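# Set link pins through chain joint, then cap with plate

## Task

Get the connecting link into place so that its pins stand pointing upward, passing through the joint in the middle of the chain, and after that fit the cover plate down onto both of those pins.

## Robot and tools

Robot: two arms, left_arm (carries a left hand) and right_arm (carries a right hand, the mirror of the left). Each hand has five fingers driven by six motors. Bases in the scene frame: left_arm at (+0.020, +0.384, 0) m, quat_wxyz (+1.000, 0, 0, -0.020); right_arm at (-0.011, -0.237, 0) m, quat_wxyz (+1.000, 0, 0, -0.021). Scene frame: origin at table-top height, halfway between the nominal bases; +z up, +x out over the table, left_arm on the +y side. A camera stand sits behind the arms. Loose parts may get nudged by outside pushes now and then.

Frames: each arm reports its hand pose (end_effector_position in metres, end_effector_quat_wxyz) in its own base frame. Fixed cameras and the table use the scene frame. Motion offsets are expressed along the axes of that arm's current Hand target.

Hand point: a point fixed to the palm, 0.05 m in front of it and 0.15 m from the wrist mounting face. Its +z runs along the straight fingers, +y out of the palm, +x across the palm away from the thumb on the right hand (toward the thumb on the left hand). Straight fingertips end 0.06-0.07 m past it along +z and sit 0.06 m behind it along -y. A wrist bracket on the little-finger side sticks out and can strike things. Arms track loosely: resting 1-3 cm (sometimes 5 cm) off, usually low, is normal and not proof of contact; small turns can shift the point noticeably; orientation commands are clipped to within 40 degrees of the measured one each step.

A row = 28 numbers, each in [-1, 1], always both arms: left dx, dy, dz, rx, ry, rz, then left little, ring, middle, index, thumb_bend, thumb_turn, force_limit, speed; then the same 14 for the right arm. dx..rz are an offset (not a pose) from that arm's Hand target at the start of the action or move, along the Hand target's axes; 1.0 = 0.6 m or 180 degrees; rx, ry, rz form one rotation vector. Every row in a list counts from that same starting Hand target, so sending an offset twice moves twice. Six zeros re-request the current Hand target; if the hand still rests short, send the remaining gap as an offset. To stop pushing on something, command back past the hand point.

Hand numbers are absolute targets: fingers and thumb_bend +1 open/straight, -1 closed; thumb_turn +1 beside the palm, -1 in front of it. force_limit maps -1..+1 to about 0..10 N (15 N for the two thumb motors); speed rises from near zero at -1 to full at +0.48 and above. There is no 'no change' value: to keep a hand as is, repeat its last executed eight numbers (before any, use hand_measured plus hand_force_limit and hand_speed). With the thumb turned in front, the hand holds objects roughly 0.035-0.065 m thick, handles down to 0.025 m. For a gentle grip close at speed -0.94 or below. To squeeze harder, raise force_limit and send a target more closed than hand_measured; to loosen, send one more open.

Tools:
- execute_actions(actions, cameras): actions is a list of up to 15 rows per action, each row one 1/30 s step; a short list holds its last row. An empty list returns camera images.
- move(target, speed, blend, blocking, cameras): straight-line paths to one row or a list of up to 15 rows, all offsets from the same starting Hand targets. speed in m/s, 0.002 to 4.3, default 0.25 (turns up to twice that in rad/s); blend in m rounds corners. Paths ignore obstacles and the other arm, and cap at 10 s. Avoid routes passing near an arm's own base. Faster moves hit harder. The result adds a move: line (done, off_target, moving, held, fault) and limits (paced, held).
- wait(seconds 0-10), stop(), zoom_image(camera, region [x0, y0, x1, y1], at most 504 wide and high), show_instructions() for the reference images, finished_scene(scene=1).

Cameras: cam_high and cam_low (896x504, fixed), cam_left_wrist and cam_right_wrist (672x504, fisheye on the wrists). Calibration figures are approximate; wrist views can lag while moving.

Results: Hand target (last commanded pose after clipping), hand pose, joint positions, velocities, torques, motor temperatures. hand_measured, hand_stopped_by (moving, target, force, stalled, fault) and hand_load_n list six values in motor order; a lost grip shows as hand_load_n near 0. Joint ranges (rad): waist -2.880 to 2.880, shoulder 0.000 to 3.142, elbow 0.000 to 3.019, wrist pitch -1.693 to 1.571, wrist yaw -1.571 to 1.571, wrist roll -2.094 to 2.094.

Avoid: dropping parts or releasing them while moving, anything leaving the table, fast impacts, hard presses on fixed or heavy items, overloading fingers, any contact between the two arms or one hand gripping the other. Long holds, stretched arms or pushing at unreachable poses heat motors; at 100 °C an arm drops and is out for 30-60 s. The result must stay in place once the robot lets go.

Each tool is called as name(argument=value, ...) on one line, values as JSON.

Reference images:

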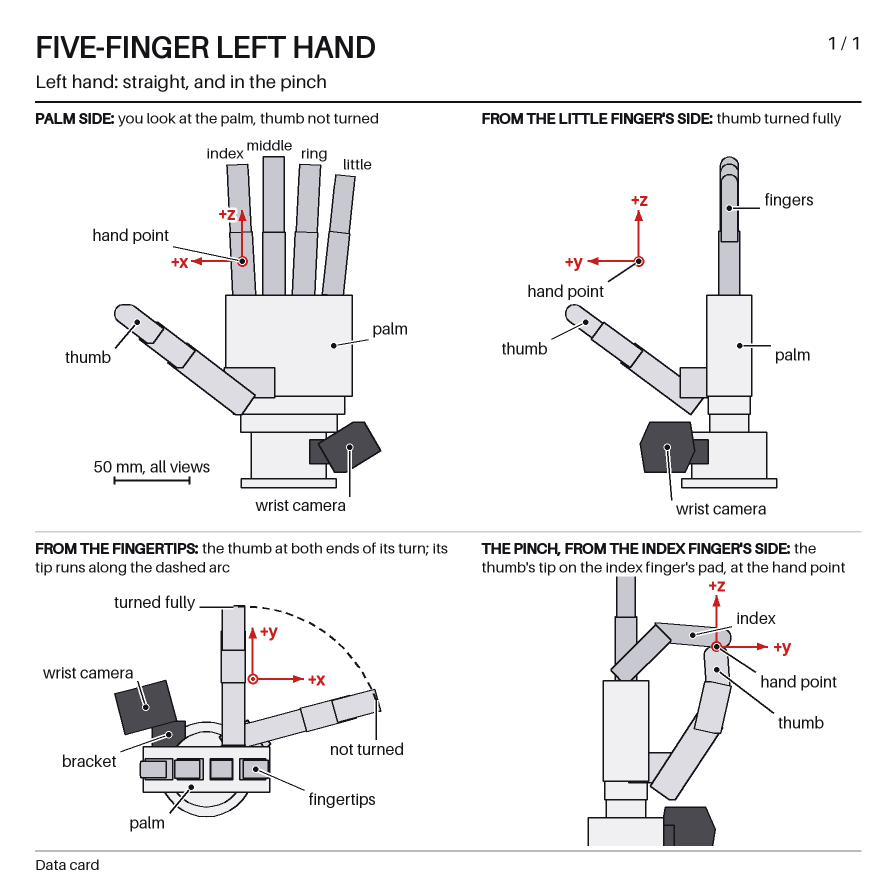

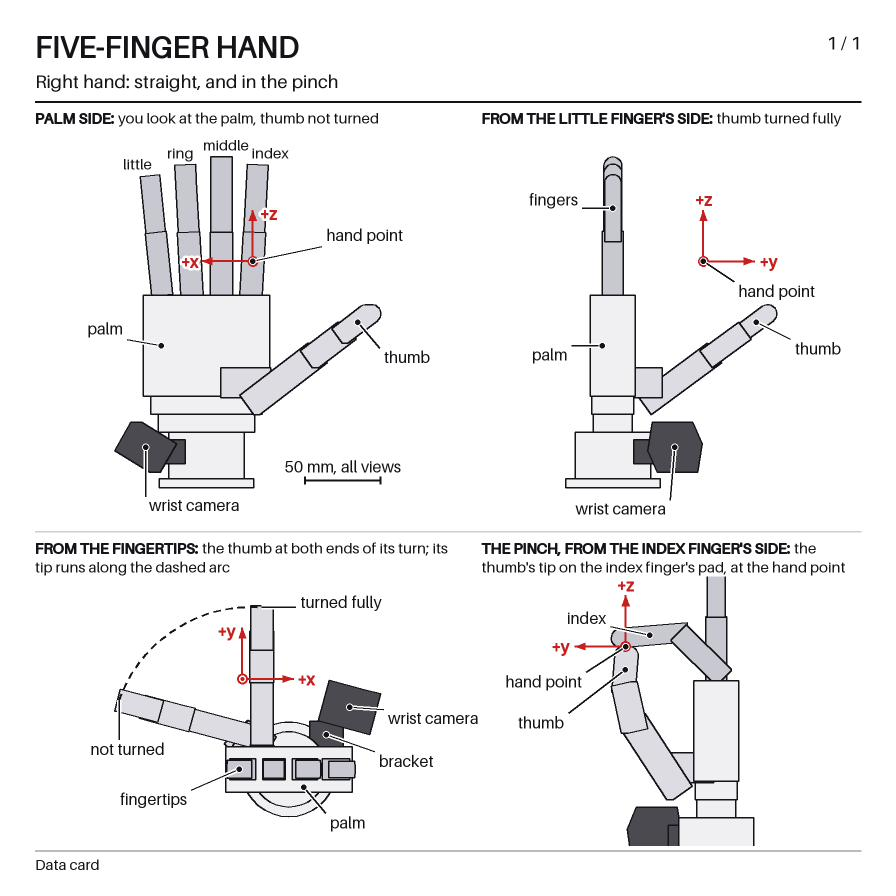

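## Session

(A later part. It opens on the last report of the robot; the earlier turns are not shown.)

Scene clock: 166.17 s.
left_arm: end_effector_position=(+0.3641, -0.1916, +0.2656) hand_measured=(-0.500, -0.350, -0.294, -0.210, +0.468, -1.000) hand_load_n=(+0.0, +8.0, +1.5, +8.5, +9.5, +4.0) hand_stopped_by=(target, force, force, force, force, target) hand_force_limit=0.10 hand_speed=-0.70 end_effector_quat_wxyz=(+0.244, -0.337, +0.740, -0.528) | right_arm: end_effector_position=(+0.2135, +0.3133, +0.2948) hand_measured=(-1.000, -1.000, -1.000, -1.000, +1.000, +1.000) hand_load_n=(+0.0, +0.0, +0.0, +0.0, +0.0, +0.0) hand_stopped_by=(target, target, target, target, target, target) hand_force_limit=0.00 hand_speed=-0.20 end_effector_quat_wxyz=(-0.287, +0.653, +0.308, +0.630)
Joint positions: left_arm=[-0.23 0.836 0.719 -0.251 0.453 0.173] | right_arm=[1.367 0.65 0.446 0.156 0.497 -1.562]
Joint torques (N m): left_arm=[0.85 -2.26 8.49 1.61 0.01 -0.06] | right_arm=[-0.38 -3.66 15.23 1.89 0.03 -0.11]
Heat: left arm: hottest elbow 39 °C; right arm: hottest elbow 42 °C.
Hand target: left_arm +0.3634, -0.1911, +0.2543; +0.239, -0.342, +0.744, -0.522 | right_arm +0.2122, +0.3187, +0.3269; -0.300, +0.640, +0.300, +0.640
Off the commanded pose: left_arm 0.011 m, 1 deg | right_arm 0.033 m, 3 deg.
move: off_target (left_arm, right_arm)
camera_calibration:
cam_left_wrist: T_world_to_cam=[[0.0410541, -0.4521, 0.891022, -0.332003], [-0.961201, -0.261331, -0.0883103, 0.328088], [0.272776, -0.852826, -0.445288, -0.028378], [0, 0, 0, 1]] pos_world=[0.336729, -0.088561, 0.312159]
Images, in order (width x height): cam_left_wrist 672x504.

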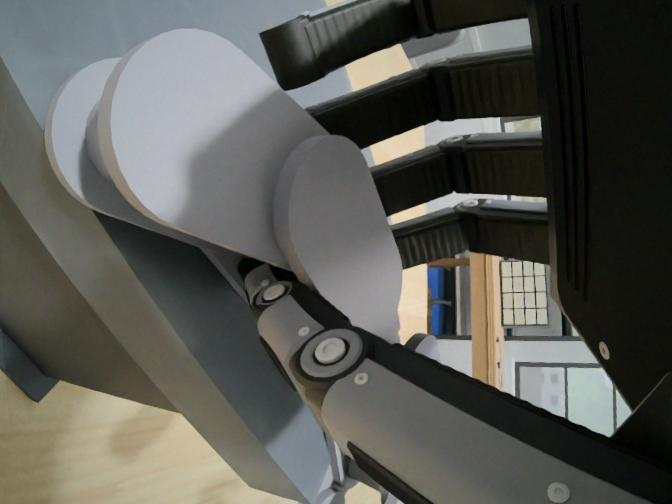

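move(target=[0, -0.0783, -0.0285, 0, 0, 0, -0.5, -0.5, -0.5, -0.5, 0.3, -1, 0.1, -0.7, 0, 0, 0, 0, 0, 0, -1, -1, -1, -1, 1, 1, 0, -0.2], speed=0.1, cameras=["cam_left_wrist", "cam_low", "cam_right_wrist"])

Scene clock: 168.50 s.
left_arm: end_effector_position=(+0.3536, -0.1879, +0.2650) hand_measured=(-0.500, -0.350, -0.294, -0.210, +0.468, -1.000) hand_load_n=(+0.0, +7.5, +1.5, +9.5, +10.0, +5.0) hand_stopped_by=(target, force, force, force, force, target) hand_force_limit=0.10 hand_speed=-0.70 end_effector_quat_wxyz=(+0.221, -0.356, +0.754, -0.506) | right_arm: end_effector_position=(+0.2135, +0.3133, +0.2948) hand_measured=(-1.000, -1.000, -1.000, -1.000, +1.000, +1.000) hand_load_n=(+0.0, +0.0, +0.0, +0.0, +0.0, +0.0) hand_stopped_by=(target, target, target, target, target, target) hand_force_limit=0.00 hand_speed=-0.20 end_effector_quat_wxyz=(-0.287, +0.653, +0.308, +0.630)
Joint positions: left_arm=[-0.23 0.832 0.756 -0.371 0.446 0.174] | right_arm=[1.367 0.65 0.446 0.156 0.497 -1.562]
Joint torques (N m): left_arm=[0.85 -3.19 14.97 0.94 0.33 -0.1] | right_arm=[-0.5 -3.66 15.24 1.87 0.05 -0.07]
Heat: left arm: hottest elbow 39 °C; right arm: hottest elbow 42 °C.
Hand target: left_arm +0.3634, -0.1910, +0.3043; +0.239, -0.342, +0.744, -0.522 | right_arm +0.2122, +0.3187, +0.3269; -0.300, +0.640, +0.300, +0.640
Off the commanded pose: left_arm 0.041 m, 3 deg | right_arm 0.033 m, 3 deg.
move: off_target (left_arm, right_arm)
camera_calibration:
cam_left_wrist: T_world_to_cam=[[0.110251, -0.470563, 0.875452, -0.353109], [-0.963782, -0.265824, -0.0215076, 0.301186], [0.242837, -0.841373, -0.482827, 0.000110166], [0, 0, 0, 1]] pos_world=[0.329182, -0.0860044, 0.31566]
cam_right_wrist: T_world_to_cam=[[0.760627, -0.609039, 0.224763, -0.0327233], [-0.163342, -0.514627, -0.841712, 0.44742], [0.628304, 0.603515, -0.49092, -0.0669175], [0, 0, 0, 1]] pos_world=[0.140017, 0.250711, 0.351103]
Images, in order (width x height): cam_low 896x504, cam_left_wrist 672x504, cam_right_wrist 672x504.

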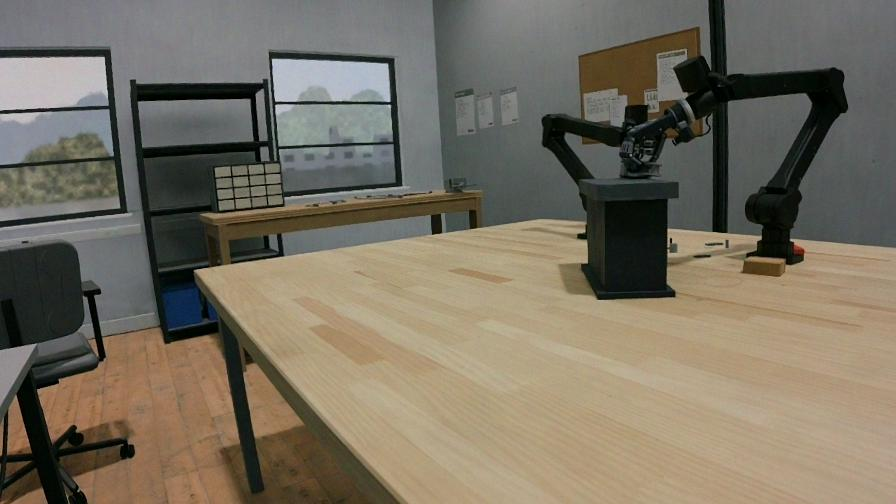

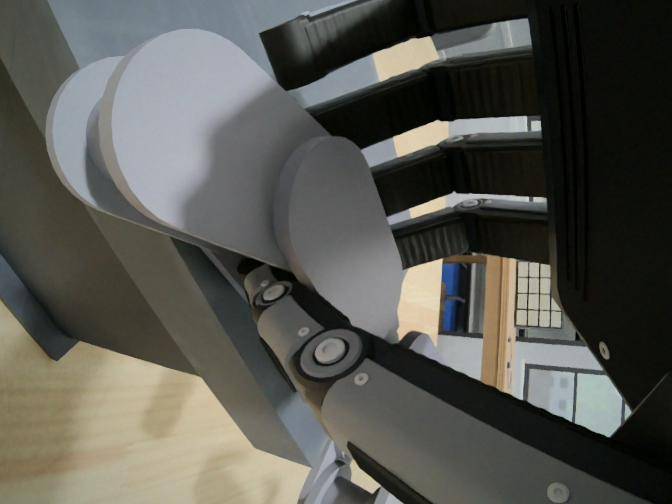

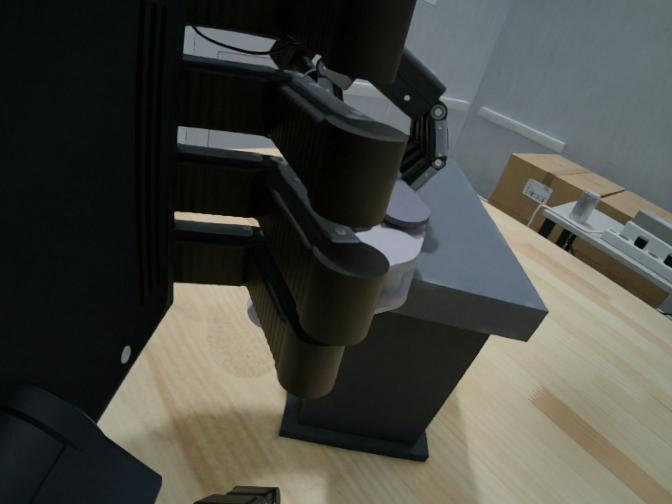

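move(target=[0.0066, 0.0545, 0.0563, 0, 0, 0, -0.5, -0.5, -0.5, -0.5, 0.3, -1, 0.1, -0.7, 0, 0, 0, 0, 0, 0, -1, -1, -1, -1, 1, 1, 0, -0.2], speed=0.1, cameras=["cam_left_wrist", "cam_high", "cam_right_wrist"])

Scene clock: 170.70 s.
left_arm: end_effector_position=(+0.3716, -0.2058, +0.2659) hand_measured=(-0.500, -0.350, -0.294, -0.210, +0.468, -1.000) hand_load_n=(+0.0, +8.0, +1.5, +8.0, +10.0, +4.0) hand_stopped_by=(target, force, force, force, force, target) hand_force_limit=0.10 hand_speed=-0.70 end_effector_quat_wxyz=(+0.234, -0.343, +0.746, -0.520) | right_arm: end_effector_position=(+0.2135, +0.3133, +0.2948) hand_measured=(-1.000, -1.000, -1.000, -1.000, +1.000, +1.000) hand_load_n=(+0.0, +0.0, +0.0, +0.0, +0.0, +0.0) hand_stopped_by=(target, target, target, target, target, target) hand_force_limit=0.00 hand_speed=-0.20 end_effector_quat_wxyz=(-0.287, +0.653, +0.308, +0.630)
Joint positions: left_arm=[-0.273 0.883 0.756 -0.264 0.414 0.157] | right_arm=[1.367 0.65 0.446 0.156 0.497 -1.562]
Joint torques (N m): left_arm=[0.56 -2.73 8.79 2.67 -0.14 -0.09] | right_arm=[-0.56 -3.78 15.21 1.73 0.02 -0.13]
Heat: left arm: hottest elbow 39 °C; right arm: hottest elbow 42 °C.
Hand target: left_arm +0.3764, -0.2075, +0.2619; +0.239, -0.343, +0.744, -0.522 | right_arm +0.2122, +0.3187, +0.3269; -0.300, +0.640, +0.300, +0.640
Off the commanded pose: left_arm 0.006 m, 1 deg | right_arm 0.033 m, 3 deg.
move: off_target (right_arm)
camera_calibration:
cam_left_wrist: T_world_to_cam=[[0.0647391, -0.459621, 0.885752, -0.347937], [-0.963735, -0.259073, -0.0639957, 0.326544], [0.258889, -0.849488, -0.459726, -0.032676], [0, 0, 0, 1]] pos_world=[0.345687, -0.103078, 0.314061]
cam_right_wrist: T_world_to_cam=[[0.760627, -0.609039, 0.224763, -0.0327233], [-0.163342, -0.514627, -0.841712, 0.44742], [0.628304, 0.603515, -0.49092, -0.0669175], [0, 0, 0, 1]] pos_world=[0.140017, 0.250711, 0.351103]
Images, in order (width x height): cam_high 896x504, cam_left_wrist 672x504, cam_right_wrist 672x504.

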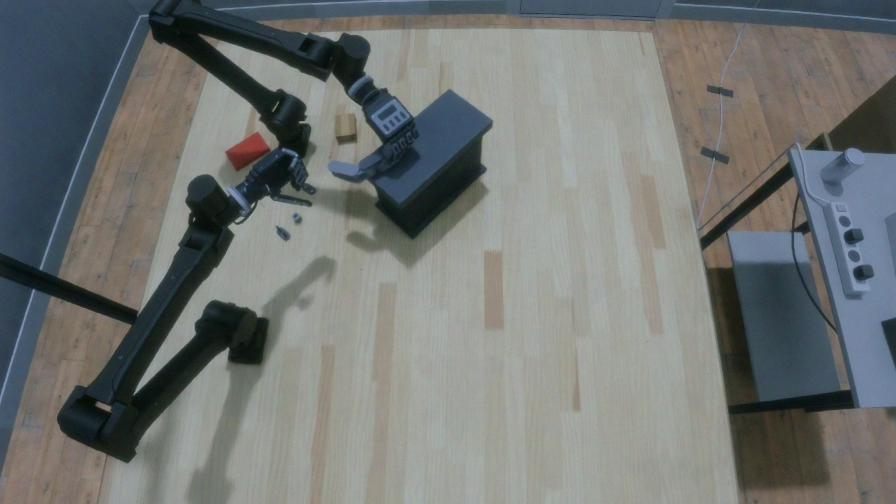

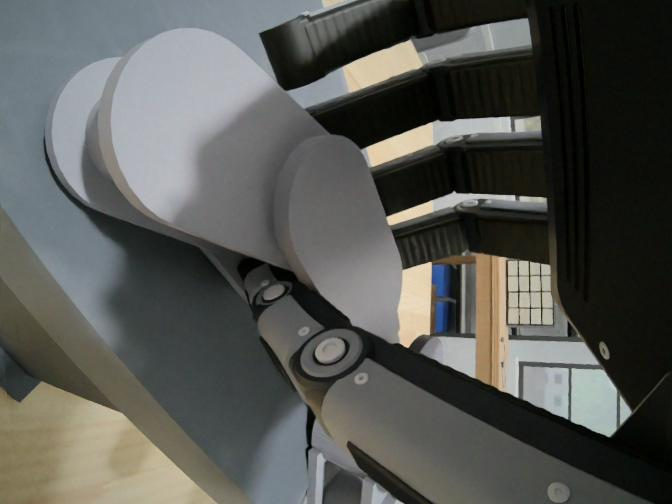

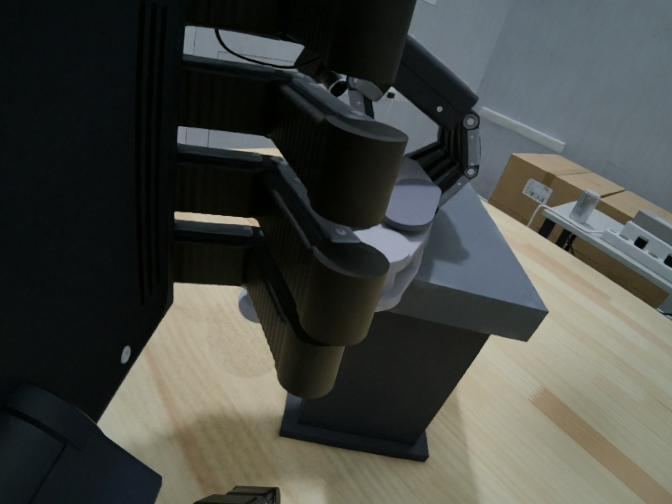

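move(target=[-0.14, 0.0, 0, 0, 0, 0, -0.5, -0.5, -0.5, -0.5, 0.3, -1, 0.1, -0.7, 0, 0, 0, 0, 0, 0, -1, -1, -1, -1, 1, 1, 0, -0.2], speed=0.1, cameras=["cam_left_wrist", "cam_high", "cam_right_wrist"])

Scene clock: 172.53 s.
left_arm: end_effector_position=(+0.4126, -0.1497, +0.2627) hand_measured=(-0.500, -0.350, -0.294, -0.210, +0.468, -1.000) hand_load_n=(+0.0, +4.5, +5.5, +7.5, +7.5, +7.0) hand_stopped_by=(target, force, force, force, force, target) hand_force_limit=0.10 hand_speed=-0.70 end_effector_quat_wxyz=(+0.219, -0.355, +0.737, -0.533) | right_arm: end_effector_position=(+0.2135, +0.3133, +0.2948) hand_measured=(-1.000, -1.000, -1.000, -1.000, +1.000, +1.000) hand_load_n=(+0.0, +0.0, +0.0, +0.0, +0.0, +0.0) hand_stopped_by=(target, target, target, target, target, target) hand_force_limit=0.00 hand_speed=-0.20 end_effector_quat_wxyz=(-0.287, +0.653, +0.308, +0.630)
Joint positions: left_arm=[-0.046 0.993 0.807 -0.248 0.639 0.21] | right_arm=[1.367 0.65 0.446 0.156 0.497 -1.562]
Joint torques (N m): left_arm=[0.97 -1.61 11.48 1.87 -0.38 0.49] | right_arm=[0.09 -4.13 15.09 1.84 0.02 -0.09]
Heat: left arm: hottest elbow 39 °C; right arm: hottest elbow 42 °C.
Hand target: left_arm +0.4312, -0.1437, +0.2618; +0.239, -0.343, +0.744, -0.522 | right_arm +0.2122, +0.3187, +0.3269; -0.300, +0.640, +0.300, +0.640
Off the commanded pose: left_arm 0.020 m, 3 deg | right_arm 0.033 m, 3 deg.
move: off_target (left_arm, right_arm)
camera_calibration:
cam_left_wrist: T_world_to_cam=[[0.0873028, -0.419334, 0.903624, -0.329954], [-0.964093, -0.263941, -0.0293391, 0.370651], [0.250806, -0.868616, -0.42732, -0.0051287], [0, 0, 0, 1]] pos_world=[0.387434, -0.0449862, 0.306838]
cam_right_wrist: T_world_to_cam=[[0.760627, -0.609039, 0.224763, -0.0327233], [-0.163342, -0.514627, -0.841712, 0.44742], [0.628304, 0.603515, -0.49092, -0.0669175], [0, 0, 0, 1]] pos_world=[0.140017, 0.250711, 0.351103]
Images, in order (width x height): cam_high 896x504, cam_left_wrist 672x504, cam_right_wrist 672x504.

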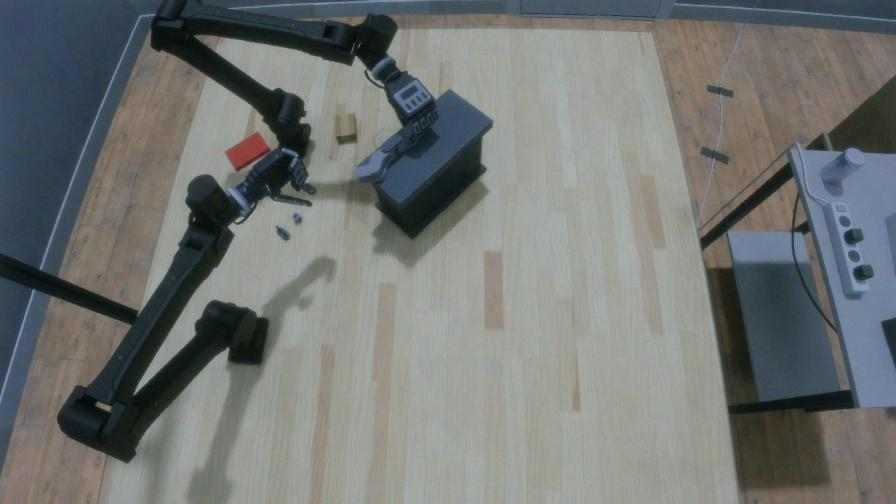

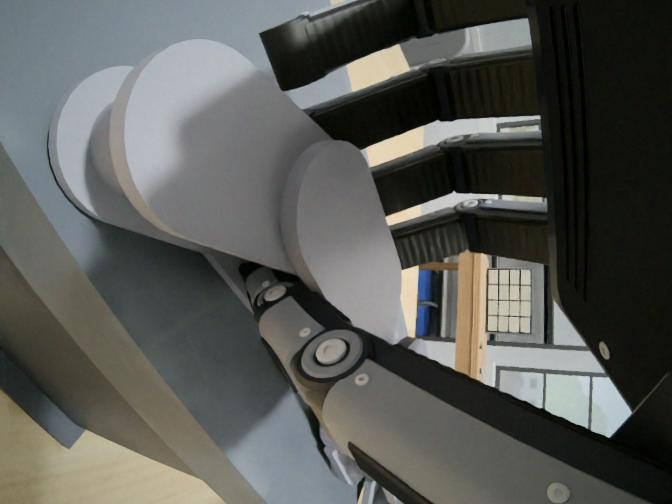

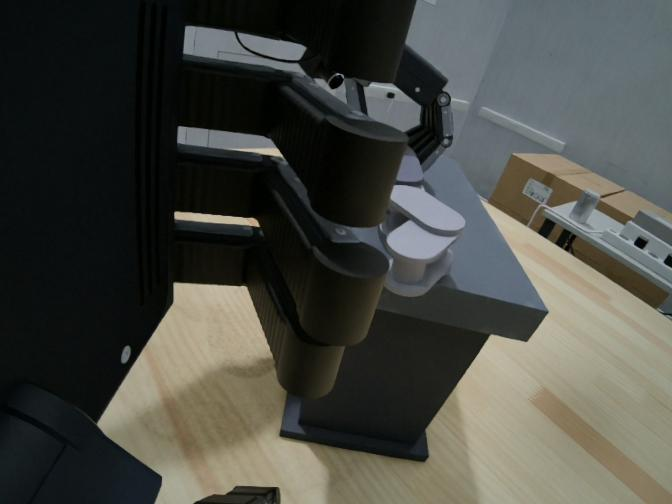

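zoom_image(camera="cam_right_wrist", region=[350, 130, 560, 340])

zoom_image(camera="cam_high", region=[320, 80, 510, 240])

Scaled by 2.400 from the camera's 672x504 image, which has a finer 960x720 frame.

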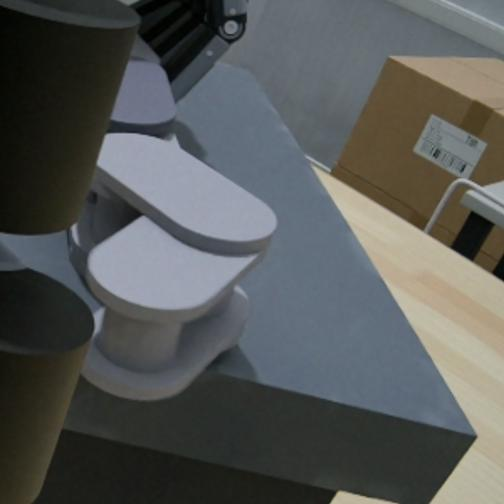

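Scaled by 2.653 from the camera's 896x504 image, which has a finer 1280x720 frame.

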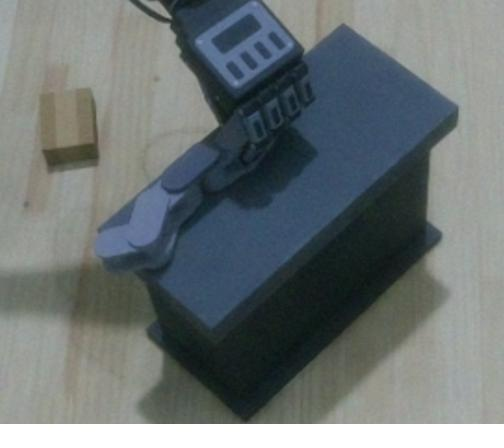

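move(target=[[0.015, -0.02, 0, -0.19, 0, 0, -0.5, -0.5, -0.5, -0.5, 0.3, -1, 0.1, -0.7, 0, 0, 0, 0, 0, 0, -1, -1, -1, -1, 1, 1, 0, -0.2], [0.0273, -0.0078, -0.0087, -0.389, 0, 0, -0.5, -0.5, -0.5, -0.5, 0.3, -1, 0.1, -0.7, 0, 0, 0, 0, 0, 0, -1, -1, -1, -1, 1, 1, 0, -0.2]], speed=0.2, blend=[0.01, 0], cameras=["cam_left_wrist", "cam_high", "cam_right_wrist"])

Scene clock: 177.70 s.
left_arm: end_effector_position=(+0.4104, -0.1491, +0.2492) hand_measured=(-0.500, -0.348, -0.294, -0.210, +0.468, -1.000) hand_load_n=(+0.0, +12.5, +0.5, +12.0, +8.5, +3.5) hand_stopped_by=(target, force, force, force, force, target) hand_force_limit=0.10 hand_speed=-0.70 end_effector_quat_wxyz=(-0.013, -0.422, +0.907, +0.006) | right_arm: end_effector_position=(+0.2135, +0.3133, +0.2948) hand_measured=(-1.000, -1.000, -1.000, -1.000, +1.000, +1.000) hand_load_n=(+0.0, +0.0, +0.0, +0.5, +0.0, +0.0) hand_stopped_by=(target, target, target, target, target, target) hand_force_limit=0.00 hand_speed=-0.20 end_effector_quat_wxyz=(-0.287, +0.653, +0.308, +0.630)
Joint positions: left_arm=[-0.328 1.676 1.717 -1.638 0.009 0.372] | right_arm=[1.367 0.65 0.446 0.156 0.497 -1.562]
Joint torques (N m): left_arm=[-0.21 -15.44 12.79 -1.47 -0.21 -0.12] | right_arm=[-0.15 -3.96 15.23 1.78 0.01 -0.1]
Heat: left arm: hottest elbow 39 °C; right arm: hottest elbow 42 °C.
Hand target: left_arm +0.4179, -0.1539, +0.2680; -0.001, -0.418, +0.909, -0.001 | right_arm +0.2122, +0.3187, +0.3269; -0.300, +0.640, +0.300, +0.640
Off the commanded pose: left_arm 0.021 m, 2 deg | right_arm 0.033 m, 3 deg.
move: off_target (left_arm, right_arm)
camera_calibration:
cam_left_wrist: T_world_to_cam=[[0.526349, -0.849566, -0.0345472, -0.327811], [-0.716824, -0.465227, 0.519353, 0.10008], [-0.457297, -0.248597, -0.853861, 0.479554], [0, 0, 0, 1]] pos_world=[0.463582, -0.112721, 0.346171]
cam_right_wrist: T_world_to_cam=[[0.760627, -0.609039, 0.224763, -0.0327233], [-0.163342, -0.514627, -0.841712, 0.44742], [0.628304, 0.603515, -0.49092, -0.0669175], [0, 0, 0, 1]] pos_world=[0.140017, 0.250711, 0.351103]
Images, in order (width x height): cam_high 896x504, cam_left_wrist 672x504, cam_right_wrist 672x504.

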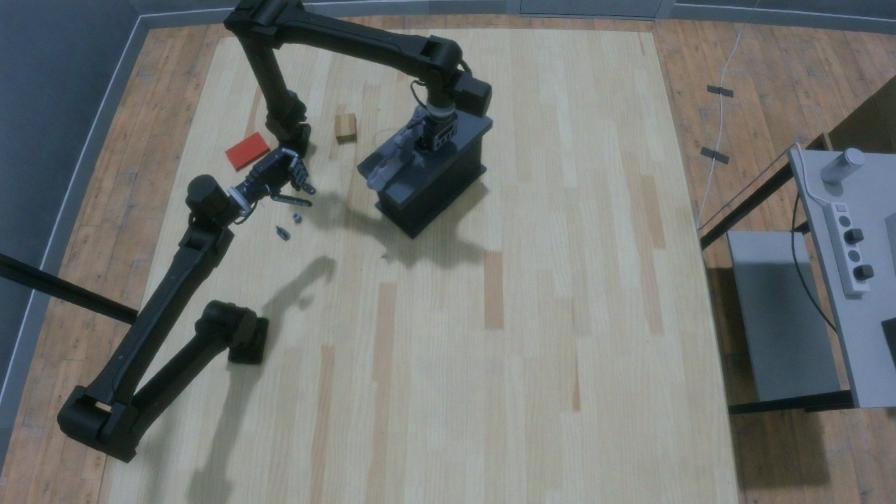

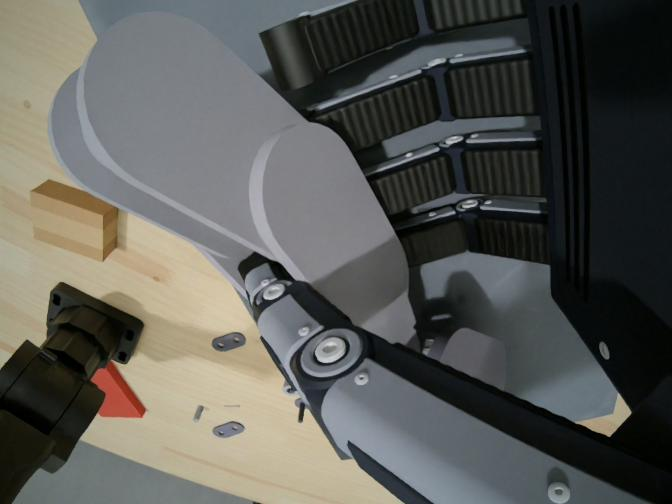

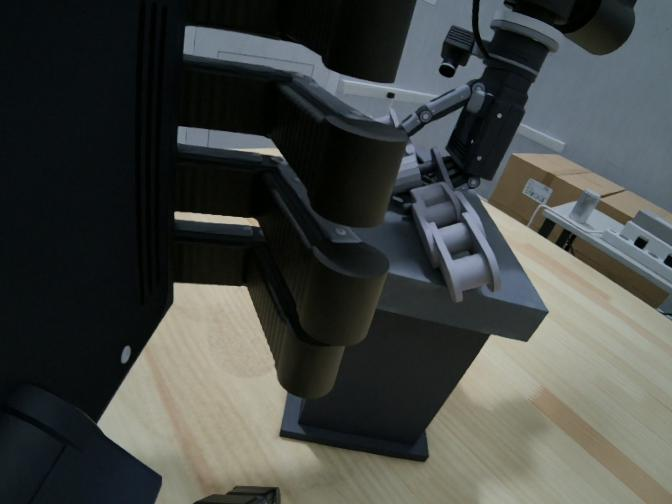

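zoom_image(camera="cam_right_wrist", region=[360, 90, 560, 320])

zoom_image(camera="cam_left_wrist", region=[380, 240, 640, 460])

zoom_image(camera="cam_high", region=[320, 80, 510, 240])

Scaled by 2.191 from the camera's 672x504 image, which has a finer 960x720 frame.

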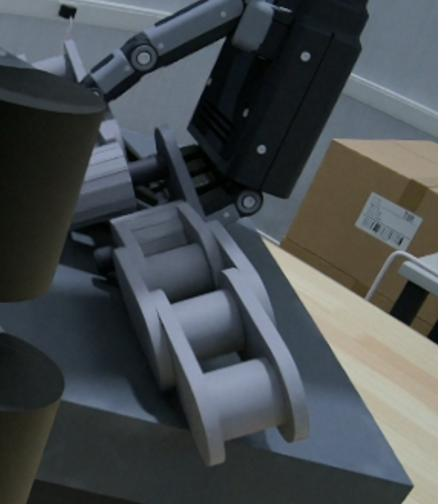

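Scaled by 1.938 from the camera's 672x504 image, which has a finer 960x720 frame.

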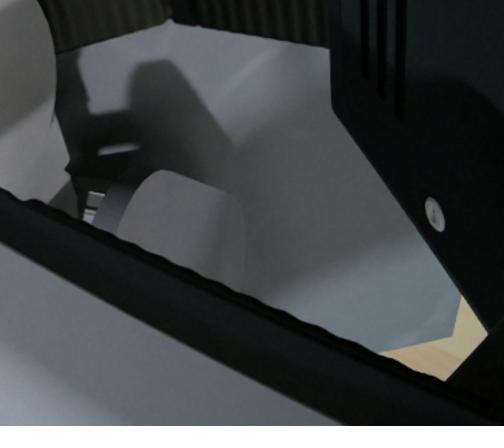

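Scaled by 2.653 from the camera's 896x504 image, which has a finer 1280x720 frame.

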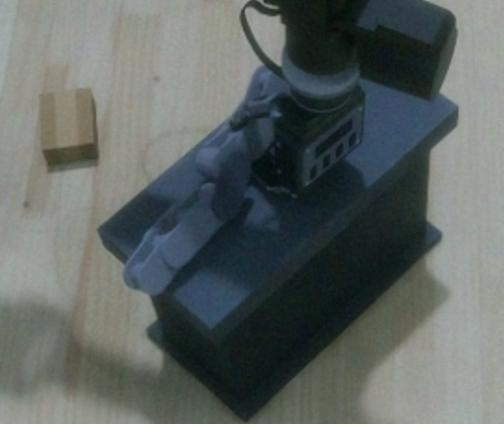

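move(target=[0.002, 0.0147, 0.0317, 0, 0, 0, -0.5, -0.5, -0.5, -0.5, 0.3, -1, 0.1, -0.7, 0, 0, 0, 0, 0, 0, -1, -1, -1, -1, 1, 1, 0, -0.2], speed=0.1)

Scene clock: 183.10 s.
left_arm: end_effector_position=(+0.4131, -0.1499, +0.2481) hand_measured=(-0.500, -0.348, -0.294, -0.210, +0.468, -1.000) hand_load_n=(+0.5, +12.5, +0.5, +10.5, +9.0, +2.5) hand_stopped_by=(target, force, force, force, force, target) hand_force_limit=0.10 hand_speed=-0.70 end_effector_quat_wxyz=(-0.006, -0.422, +0.907, +0.000) | right_arm: end_effector_position=(+0.2135, +0.3133, +0.2948) hand_measured=(-1.000, -1.000, -1.000, -1.000, +1.000, +1.000) hand_load_n=(+0.0, +0.0, +0.0, +0.0, +0.0, +0.0) hand_stopped_by=(target, target, target, target, target, target) hand_force_limit=0.00 hand_speed=-0.20 end_effector_quat_wxyz=(-0.287, +0.653, +0.308, +0.630)
Joint positions: left_arm=[-0.328 1.671 1.71 -1.619 0.009 0.372] | right_arm=[1.367 0.65 0.446 0.156 0.497 -1.562]
Joint torques (N m): left_arm=[0.15 -16.21 7.23 -0.03 -0.23 -0.03] | right_arm=[-0.03 -3.55 15.24 1.89 0 -0.06]
Heat: left arm: hottest elbow 40 °C; right arm: hottest elbow 43 °C.
Hand target: left_arm +0.4105, -0.1492, +0.2490; -0.001, -0.418, +0.909, -0.001 | right_arm +0.2122, +0.3187, +0.3269; -0.300, +0.640, +0.300, +0.640
Off the commanded pose: left_arm 0.003 m, 1 deg | right_arm 0.033 m, 3 deg.
move: off_target (right_arm)

move(target=[0, -0.07, 0, 0, 0, 0, -0.5, -0.5, -0.5, -0.5, 1.0, -1, 0.1, -0.45, 0, 0, 0, 0, 0, 0, -1, -1, -1, -1, 1, 1, 0, -0.2], speed=0.15, cameras=["cam_left_wrist", "cam_high", "cam_right_wrist"])

Scene clock: 184.33 s.
left_arm: end_effector_position=(+0.4306, -0.1686, +0.2478) hand_measured=(-0.500, -0.350, -0.294, -0.210, +1.000, -1.000) hand_load_n=(+0.0, +0.0, +0.0, -0.5, +0.0, +0.0) hand_stopped_by=(target, force, force, force, target, target) hand_force_limit=0.10 hand_speed=-0.45 end_effector_quat_wxyz=(-0.004, -0.416, +0.909, +0.002) | right_arm: end_effector_position=(+0.2135, +0.3133, +0.2948) hand_measured=(-1.000, -1.000, -1.000, -1.000, +1.000, +1.000) hand_load_n=(+0.0, +0.0, +0.0, +0.0, +0.0, +0.0) hand_stopped_by=(target, target, target, target, target, target) hand_force_limit=0.00 hand_speed=-0.20 end_effector_quat_wxyz=(-0.287, +0.653, +0.308, +0.630)
Joint positions: left_arm=[-0.354 1.734 1.792 -1.637 0.003 0.359] | right_arm=[1.367 0.65 0.446 0.156 0.497 -1.562]
Joint torques (N m): left_arm=[0.21 -14.1 11.92 -0.55 0.02 -0.18] | right_arm=[-0.09 -3.37 15.27 1.85 0 -0.09]
Heat: left arm: hottest elbow 40 °C; right arm: hottest elbow 43 °C.
Hand target: left_arm +0.4423, -0.1766, +0.2491; -0.001, -0.418, +0.909, -0.001 | right_arm +0.2122, +0.3187, +0.3269; -0.300, +0.640, +0.300, +0.640
Off the commanded pose: left_arm 0.014 m, 1 deg | right_arm 0.033 m, 3 deg.
move: off_target (left_arm, right_arm)
camera_calibration:
cam_left_wrist: T_world_to_cam=[[0.515401, -0.856587, -0.0248942, -0.353929], [-0.732785, -0.4556, 0.505425, 0.118238], [-0.444283, -0.242255, -0.862511, 0.480311], [0, 0, 0, 1]] pos_world=[0.482452, -0.132944, 0.345702]
cam_right_wrist: T_world_to_cam=[[0.760627, -0.609039, 0.224763, -0.0327233], [-0.163342, -0.514627, -0.841712, 0.44742], [0.628304, 0.603515, -0.49092, -0.0669175], [0, 0, 0, 1]] pos_world=[0.140017, 0.250711, 0.351103]
Images, in order (width x height): cam_high 896x504, cam_left_wrist 672x504, cam_right_wrist 672x504.

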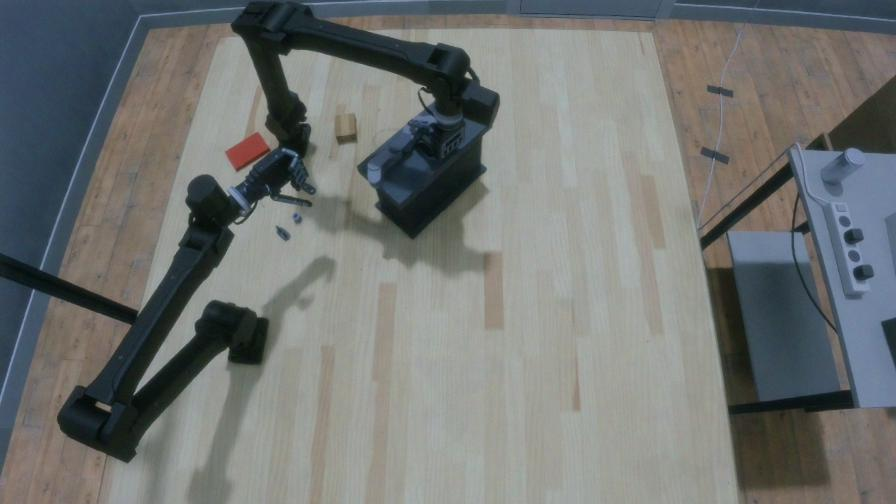

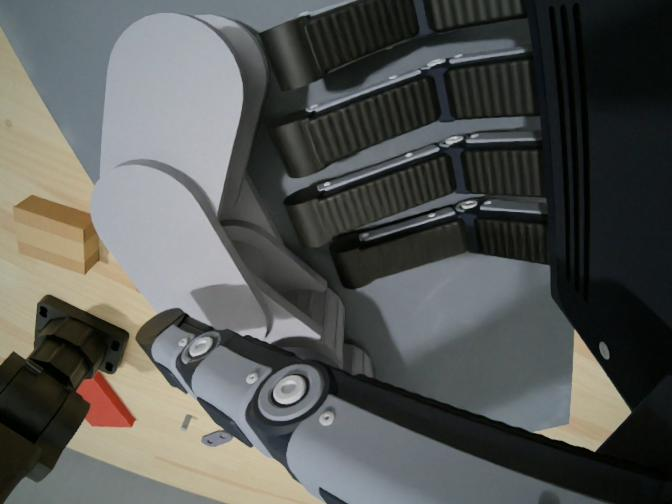

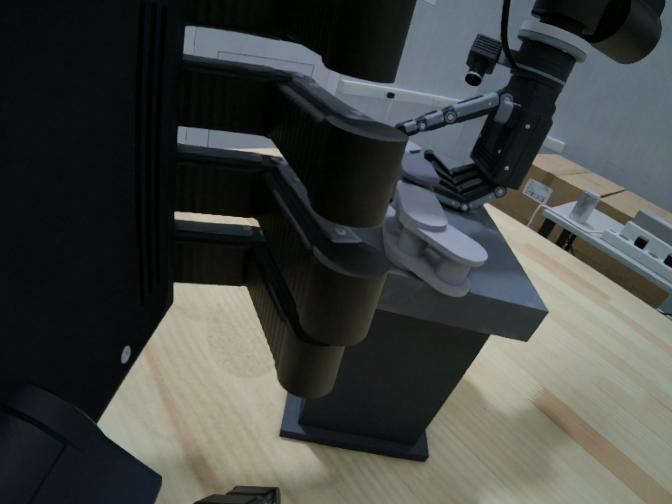

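zoom_image(camera="cam_left_wrist", region=[80, 0, 400, 400])

zoom_image(camera="cam_right_wrist", region=[360, 90, 560, 320])

Scaled by 1.260 from the camera's 672x504 image, which has a finer 960x720 frame.

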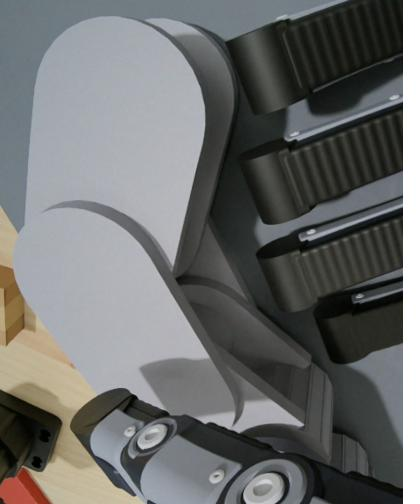

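Scaled by 2.191 from the camera's 672x504 image, which has a finer 960x720 frame.

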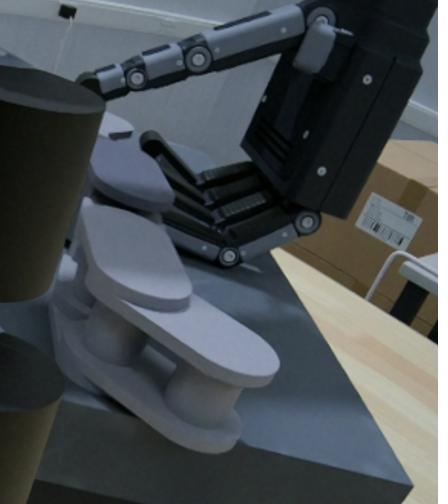

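move(target=[0, -0.04, -0.15, 0, 0, 0, 0.8, 0.8, 0.8, 0.8, 0.75, -1, 0.1, 0, 0, 0, 0, 0, 0, 0, -1, -1, -1, -1, 1, 1, 0, -0.2], speed=0.2, cameras=["cam_left_wrist", "cam_high", "cam_right_wrist"])

Scene clock: 191.07 s.
left_arm: end_effector_position=(+0.4514, -0.1845, +0.3229) hand_measured=(+0.800, +0.800, +0.800, +0.800, +0.750, -1.000) hand_load_n=(+0.0, +0.0, +0.0, +0.0, +0.0, +0.0) hand_stopped_by=(target, target, target, target, target, target) hand_force_limit=0.10 hand_speed=0.00 end_effector_quat_wxyz=(+0.052, -0.416, +0.906, -0.056) | right_arm: end_effector_position=(+0.2135, +0.3133, +0.2948) hand_measured=(-1.000, -1.000, -1.000, -1.000, +1.000, +1.000) hand_load_n=(+0.0, +0.0, +0.0, +0.0, +0.0, +0.0) hand_stopped_by=(target, target, target, target, target, target) hand_force_limit=0.00 hand_speed=-0.20 end_effector_quat_wxyz=(-0.287, +0.653, +0.308, +0.630)
Joint positions: left_arm=[-0.368 1.72 1.994 -1.691 0.003 0.343] | right_arm=[1.367 0.65 0.446 0.156 0.497 -1.562]
Joint torques (N m): left_arm=[0.5 -15.27 12.46 -0.01 0.17 -0.19] | right_arm=[0.38 -3.84 15.09 1.78 0.02 -0.11]
Motor temperatures (°C): left_arm=[32 29 41 25 25 26] | right_arm=[28 25 43 24 23 26]
Heat: left arm: hottest elbow 41 °C; right arm: hottest elbow 43 °C.
Hand target: left_arm +0.4606, -0.1921, +0.3391; -0.001, -0.418, +0.909, -0.001 | right_arm +0.2122, +0.3187, +0.3269; -0.300, +0.640, +0.300, +0.640
Off the commanded pose: left_arm 0.020 m, 9 deg | right_arm 0.033 m, 3 deg.
joint sent to its limit (left arm) — joint 4 (wrist pitch), lower limit. The joint targets are off in orientation, not in position.
move: off_target (left_arm, right_arm)
camera_calibration:
cam_left_wrist: T_world_to_cam=[[0.511535, -0.853174, 0.102112, -0.415041], [-0.801289, -0.430731, 0.415219, 0.152851], [-0.310271, -0.29422, -0.903973, 0.493796], [0, 0, 0, 1]] pos_world=[0.487996, -0.14298, 0.425293]
cam_right_wrist: T_world_to_cam=[[0.760627, -0.609039, 0.224763, -0.0327233], [-0.163342, -0.514627, -0.841712, 0.44742], [0.628304, 0.603515, -0.49092, -0.0669175], [0, 0, 0, 1]] pos_world=[0.140017, 0.250711, 0.351103]
Images, in order (width x height): cam_high 896x504, cam_left_wrist 672x504, cam_right_wrist 672x504.

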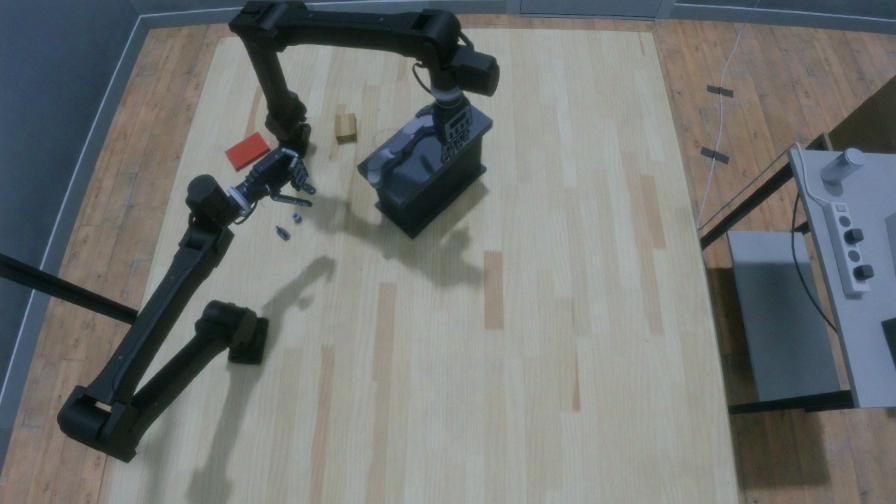

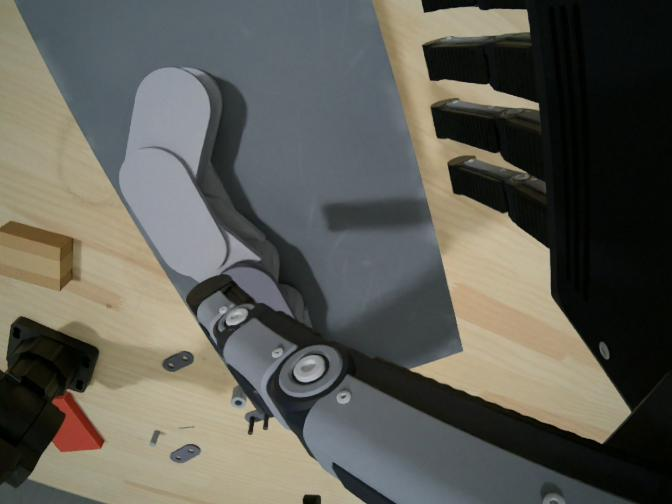

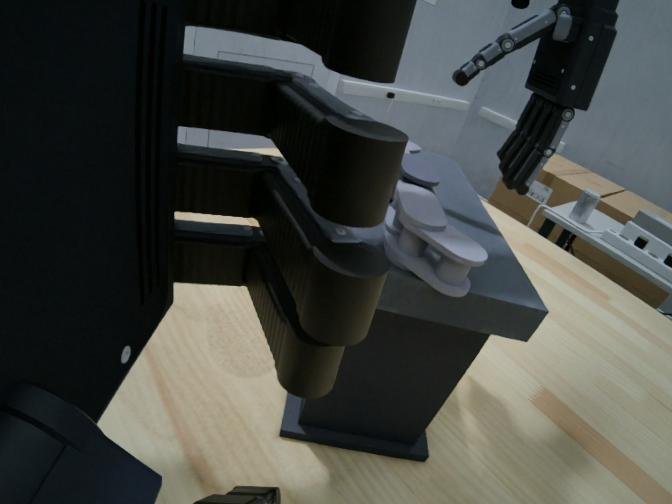

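zoom_image(camera="cam_left_wrist", region=[60, 30, 360, 360])

zoom_image(camera="cam_high", region=[340, 80, 500, 220])

Scaled by 1.527 from the camera's 672x504 image, which has a finer 960x720 frame.

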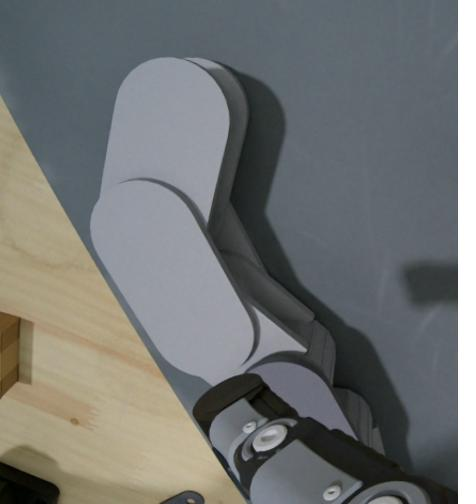

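Scaled by 3.150 from the camera's 896x504 image, which has a finer 1280x720 frame.

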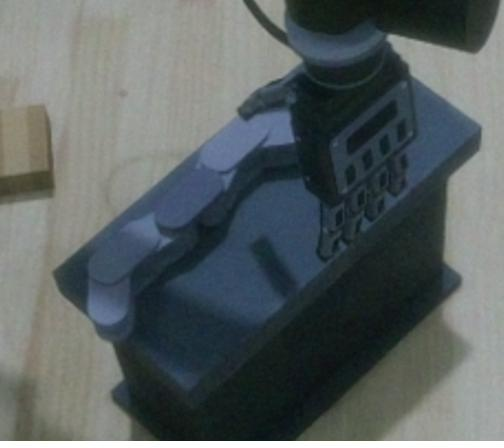

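move(target=[[0, 0.01, -0.03, 0.22, 0, 0, 0.8, 0.8, 0.8, 0.8, 0.75, -1, 0.1, 0, 0, 0, 0, 0, 0, 0, -1, -1, -1, -1, 1, 1, 0, -0.2], [-0.0041, 0.1227, 0.0568, 0.4444, -0.0140, -0.0166, 0.8, 0.8, 0.8, 0.8, 0.75, -1, 0.1, 0, 0, 0, 0, 0, 0, 0, -1, -1, -1, -1, 1, 1, 0, -0.2]], speed=0.35, blend=[0.02, 0], cameras=["cam_left_wrist"])

Scene clock: 195.90 s.
left_arm: end_effector_position=(+0.4070, -0.1443, +0.3057) hand_measured=(+0.800, +0.800, +0.800, +0.800, +0.750, -1.000) hand_load_n=(+0.0, +0.0, +0.5, +0.0, +0.0, +0.0) hand_stopped_by=(target, target, target, target, target, target) hand_force_limit=0.10 hand_speed=0.00 end_effector_quat_wxyz=(+0.283, -0.341, +0.690, -0.572) | right_arm: end_effector_position=(+0.2135, +0.3133, +0.2948) hand_measured=(-1.000, -1.000, -1.000, -1.000, +1.000, +1.000) hand_load_n=(+0.0, +0.0, +0.0, +0.0, +0.0, +0.0) hand_stopped_by=(target, target, target, target, target, target) hand_force_limit=0.00 hand_speed=-0.20 end_effector_quat_wxyz=(-0.287, +0.653, +0.308, +0.630)
Joint positions: left_arm=[-0.036 0.877 0.752 -0.101 0.604 0.13] | right_arm=[1.367 0.65 0.446 0.156 0.497 -1.562]
Joint torques (N m): left_arm=[1.2 -3.84 8.47 2.33 0.31 -0.14] | right_arm=[0.15 -4.07 15.1 1.96 0.02 -0.12]
Heat: left arm: hottest elbow 41 °C; right arm: hottest elbow 43 °C.
Hand target: left_arm +0.4063, -0.1423, +0.3048; +0.286, -0.342, +0.685, -0.576 | right_arm +0.2122, +0.3187, +0.3269; -0.300, +0.640, +0.300, +0.640
Off the commanded pose: left_arm 0.002 m, 1 deg | right_arm 0.033 m, 3 deg.
move: off_target (right_arm)
camera_calibration:
cam_left_wrist: T_world_to_cam=[[-0.0338837, -0.365572, 0.930166, -0.317027], [-0.929775, -0.329829, -0.163498, 0.385563], [0.366566, -0.870385, -0.328724, -0.0581905], [0, 0, 0, 1]] pos_world=[0.369076, -0.0393745, 0.338798]
Images, in order (width x height): cam_left_wrist 672x504.

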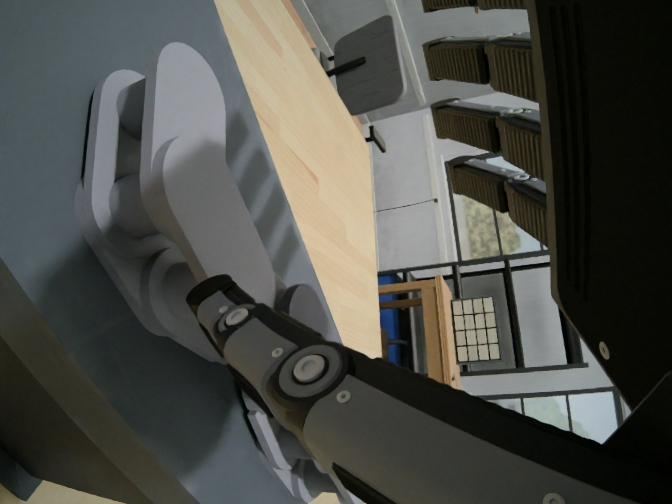

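zoom_image(camera="cam_left_wrist", region=[60, 30, 360, 480])

Scaled by 1.120 from the camera's 672x504 image, which has a finer 960x720 frame.

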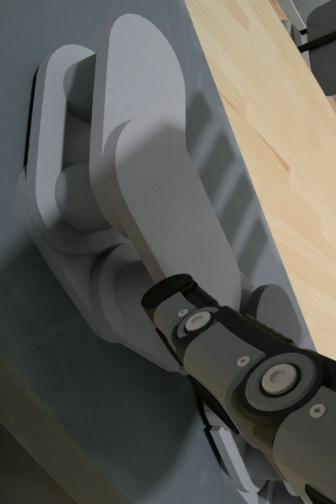

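move(target=[0, 0.0345, -0.004, 0, 0.0164, 0.0029, 0.8, 0.8, 0.8, 0.8, 0.85, -1, 0.1, 0, 0, 0, 0, 0, 0, 0, -1, -1, -1, -1, 1, 1, 0, -0.2], speed=0.15, cameras=["cam_left_wrist"])

Scene clock: 197.97 s.
left_arm: end_effector_position=(+0.3991, -0.1419, +0.2928) hand_measured=(+0.800, +0.800, +0.800, +0.800, +0.850, -1.000) hand_load_n=(+0.0, +0.0, +0.0, -0.5, +0.0, +0.0) hand_stopped_by=(target, target, target, target, target, target) hand_force_limit=0.10 hand_speed=0.00 end_effector_quat_wxyz=(+0.268, -0.324, +0.693, -0.585) | right_arm: end_effector_position=(+0.2135, +0.3133, +0.2948) hand_measured=(-1.000, -1.000, -1.000, -1.000, +1.000, +1.000) hand_load_n=(+0.0, +0.0, +0.0, +0.0, +0.0, +0.0) hand_stopped_by=(target, target, target, target, target, target) hand_force_limit=0.00 hand_speed=-0.20 end_effector_quat_wxyz=(-0.287, +0.653, +0.308, +0.630)
Joint positions: left_arm=[-0.002 0.878 0.711 -0.056 0.689 0.136] | right_arm=[1.367 0.65 0.446 0.156 0.497 -1.562]
Joint torques (N m): left_arm=[1.32 -2.55 8.31 2.14 0.33 0.03] | right_arm=[-0.09 -3.72 15.2 1.66 0.01 -0.07]
Heat: left arm: hottest elbow 41 °C; right arm: hottest elbow 44 °C.
Hand target: left_arm +0.4015, -0.1388, +0.2850; +0.271, -0.324, +0.694, -0.583 | right_arm +0.2122, +0.3187, +0.3269; -0.300, +0.640, +0.300, +0.640
Off the commanded pose: left_arm 0.009 m, 0 deg | right_arm 0.033 m, 3 deg.
move: off_target (right_arm)
camera_calibration:
cam_left_wrist: T_world_to_cam=[[-0.0568202, -0.350097, 0.934988, -0.294506], [-0.944028, -0.285953, -0.164442, 0.388954], [0.324934, -0.891999, -0.314254, -0.048153], [0, 0, 0, 1]] pos_world=[0.366096, -0.0348356, 0.324188]
Images, in order (width x height): cam_left_wrist 672x504.

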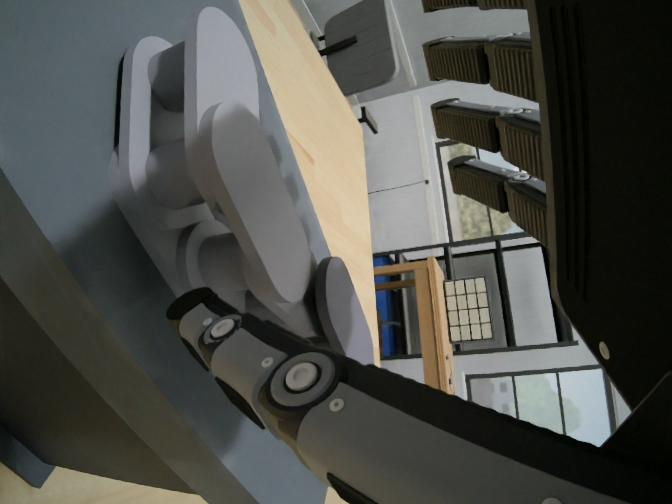

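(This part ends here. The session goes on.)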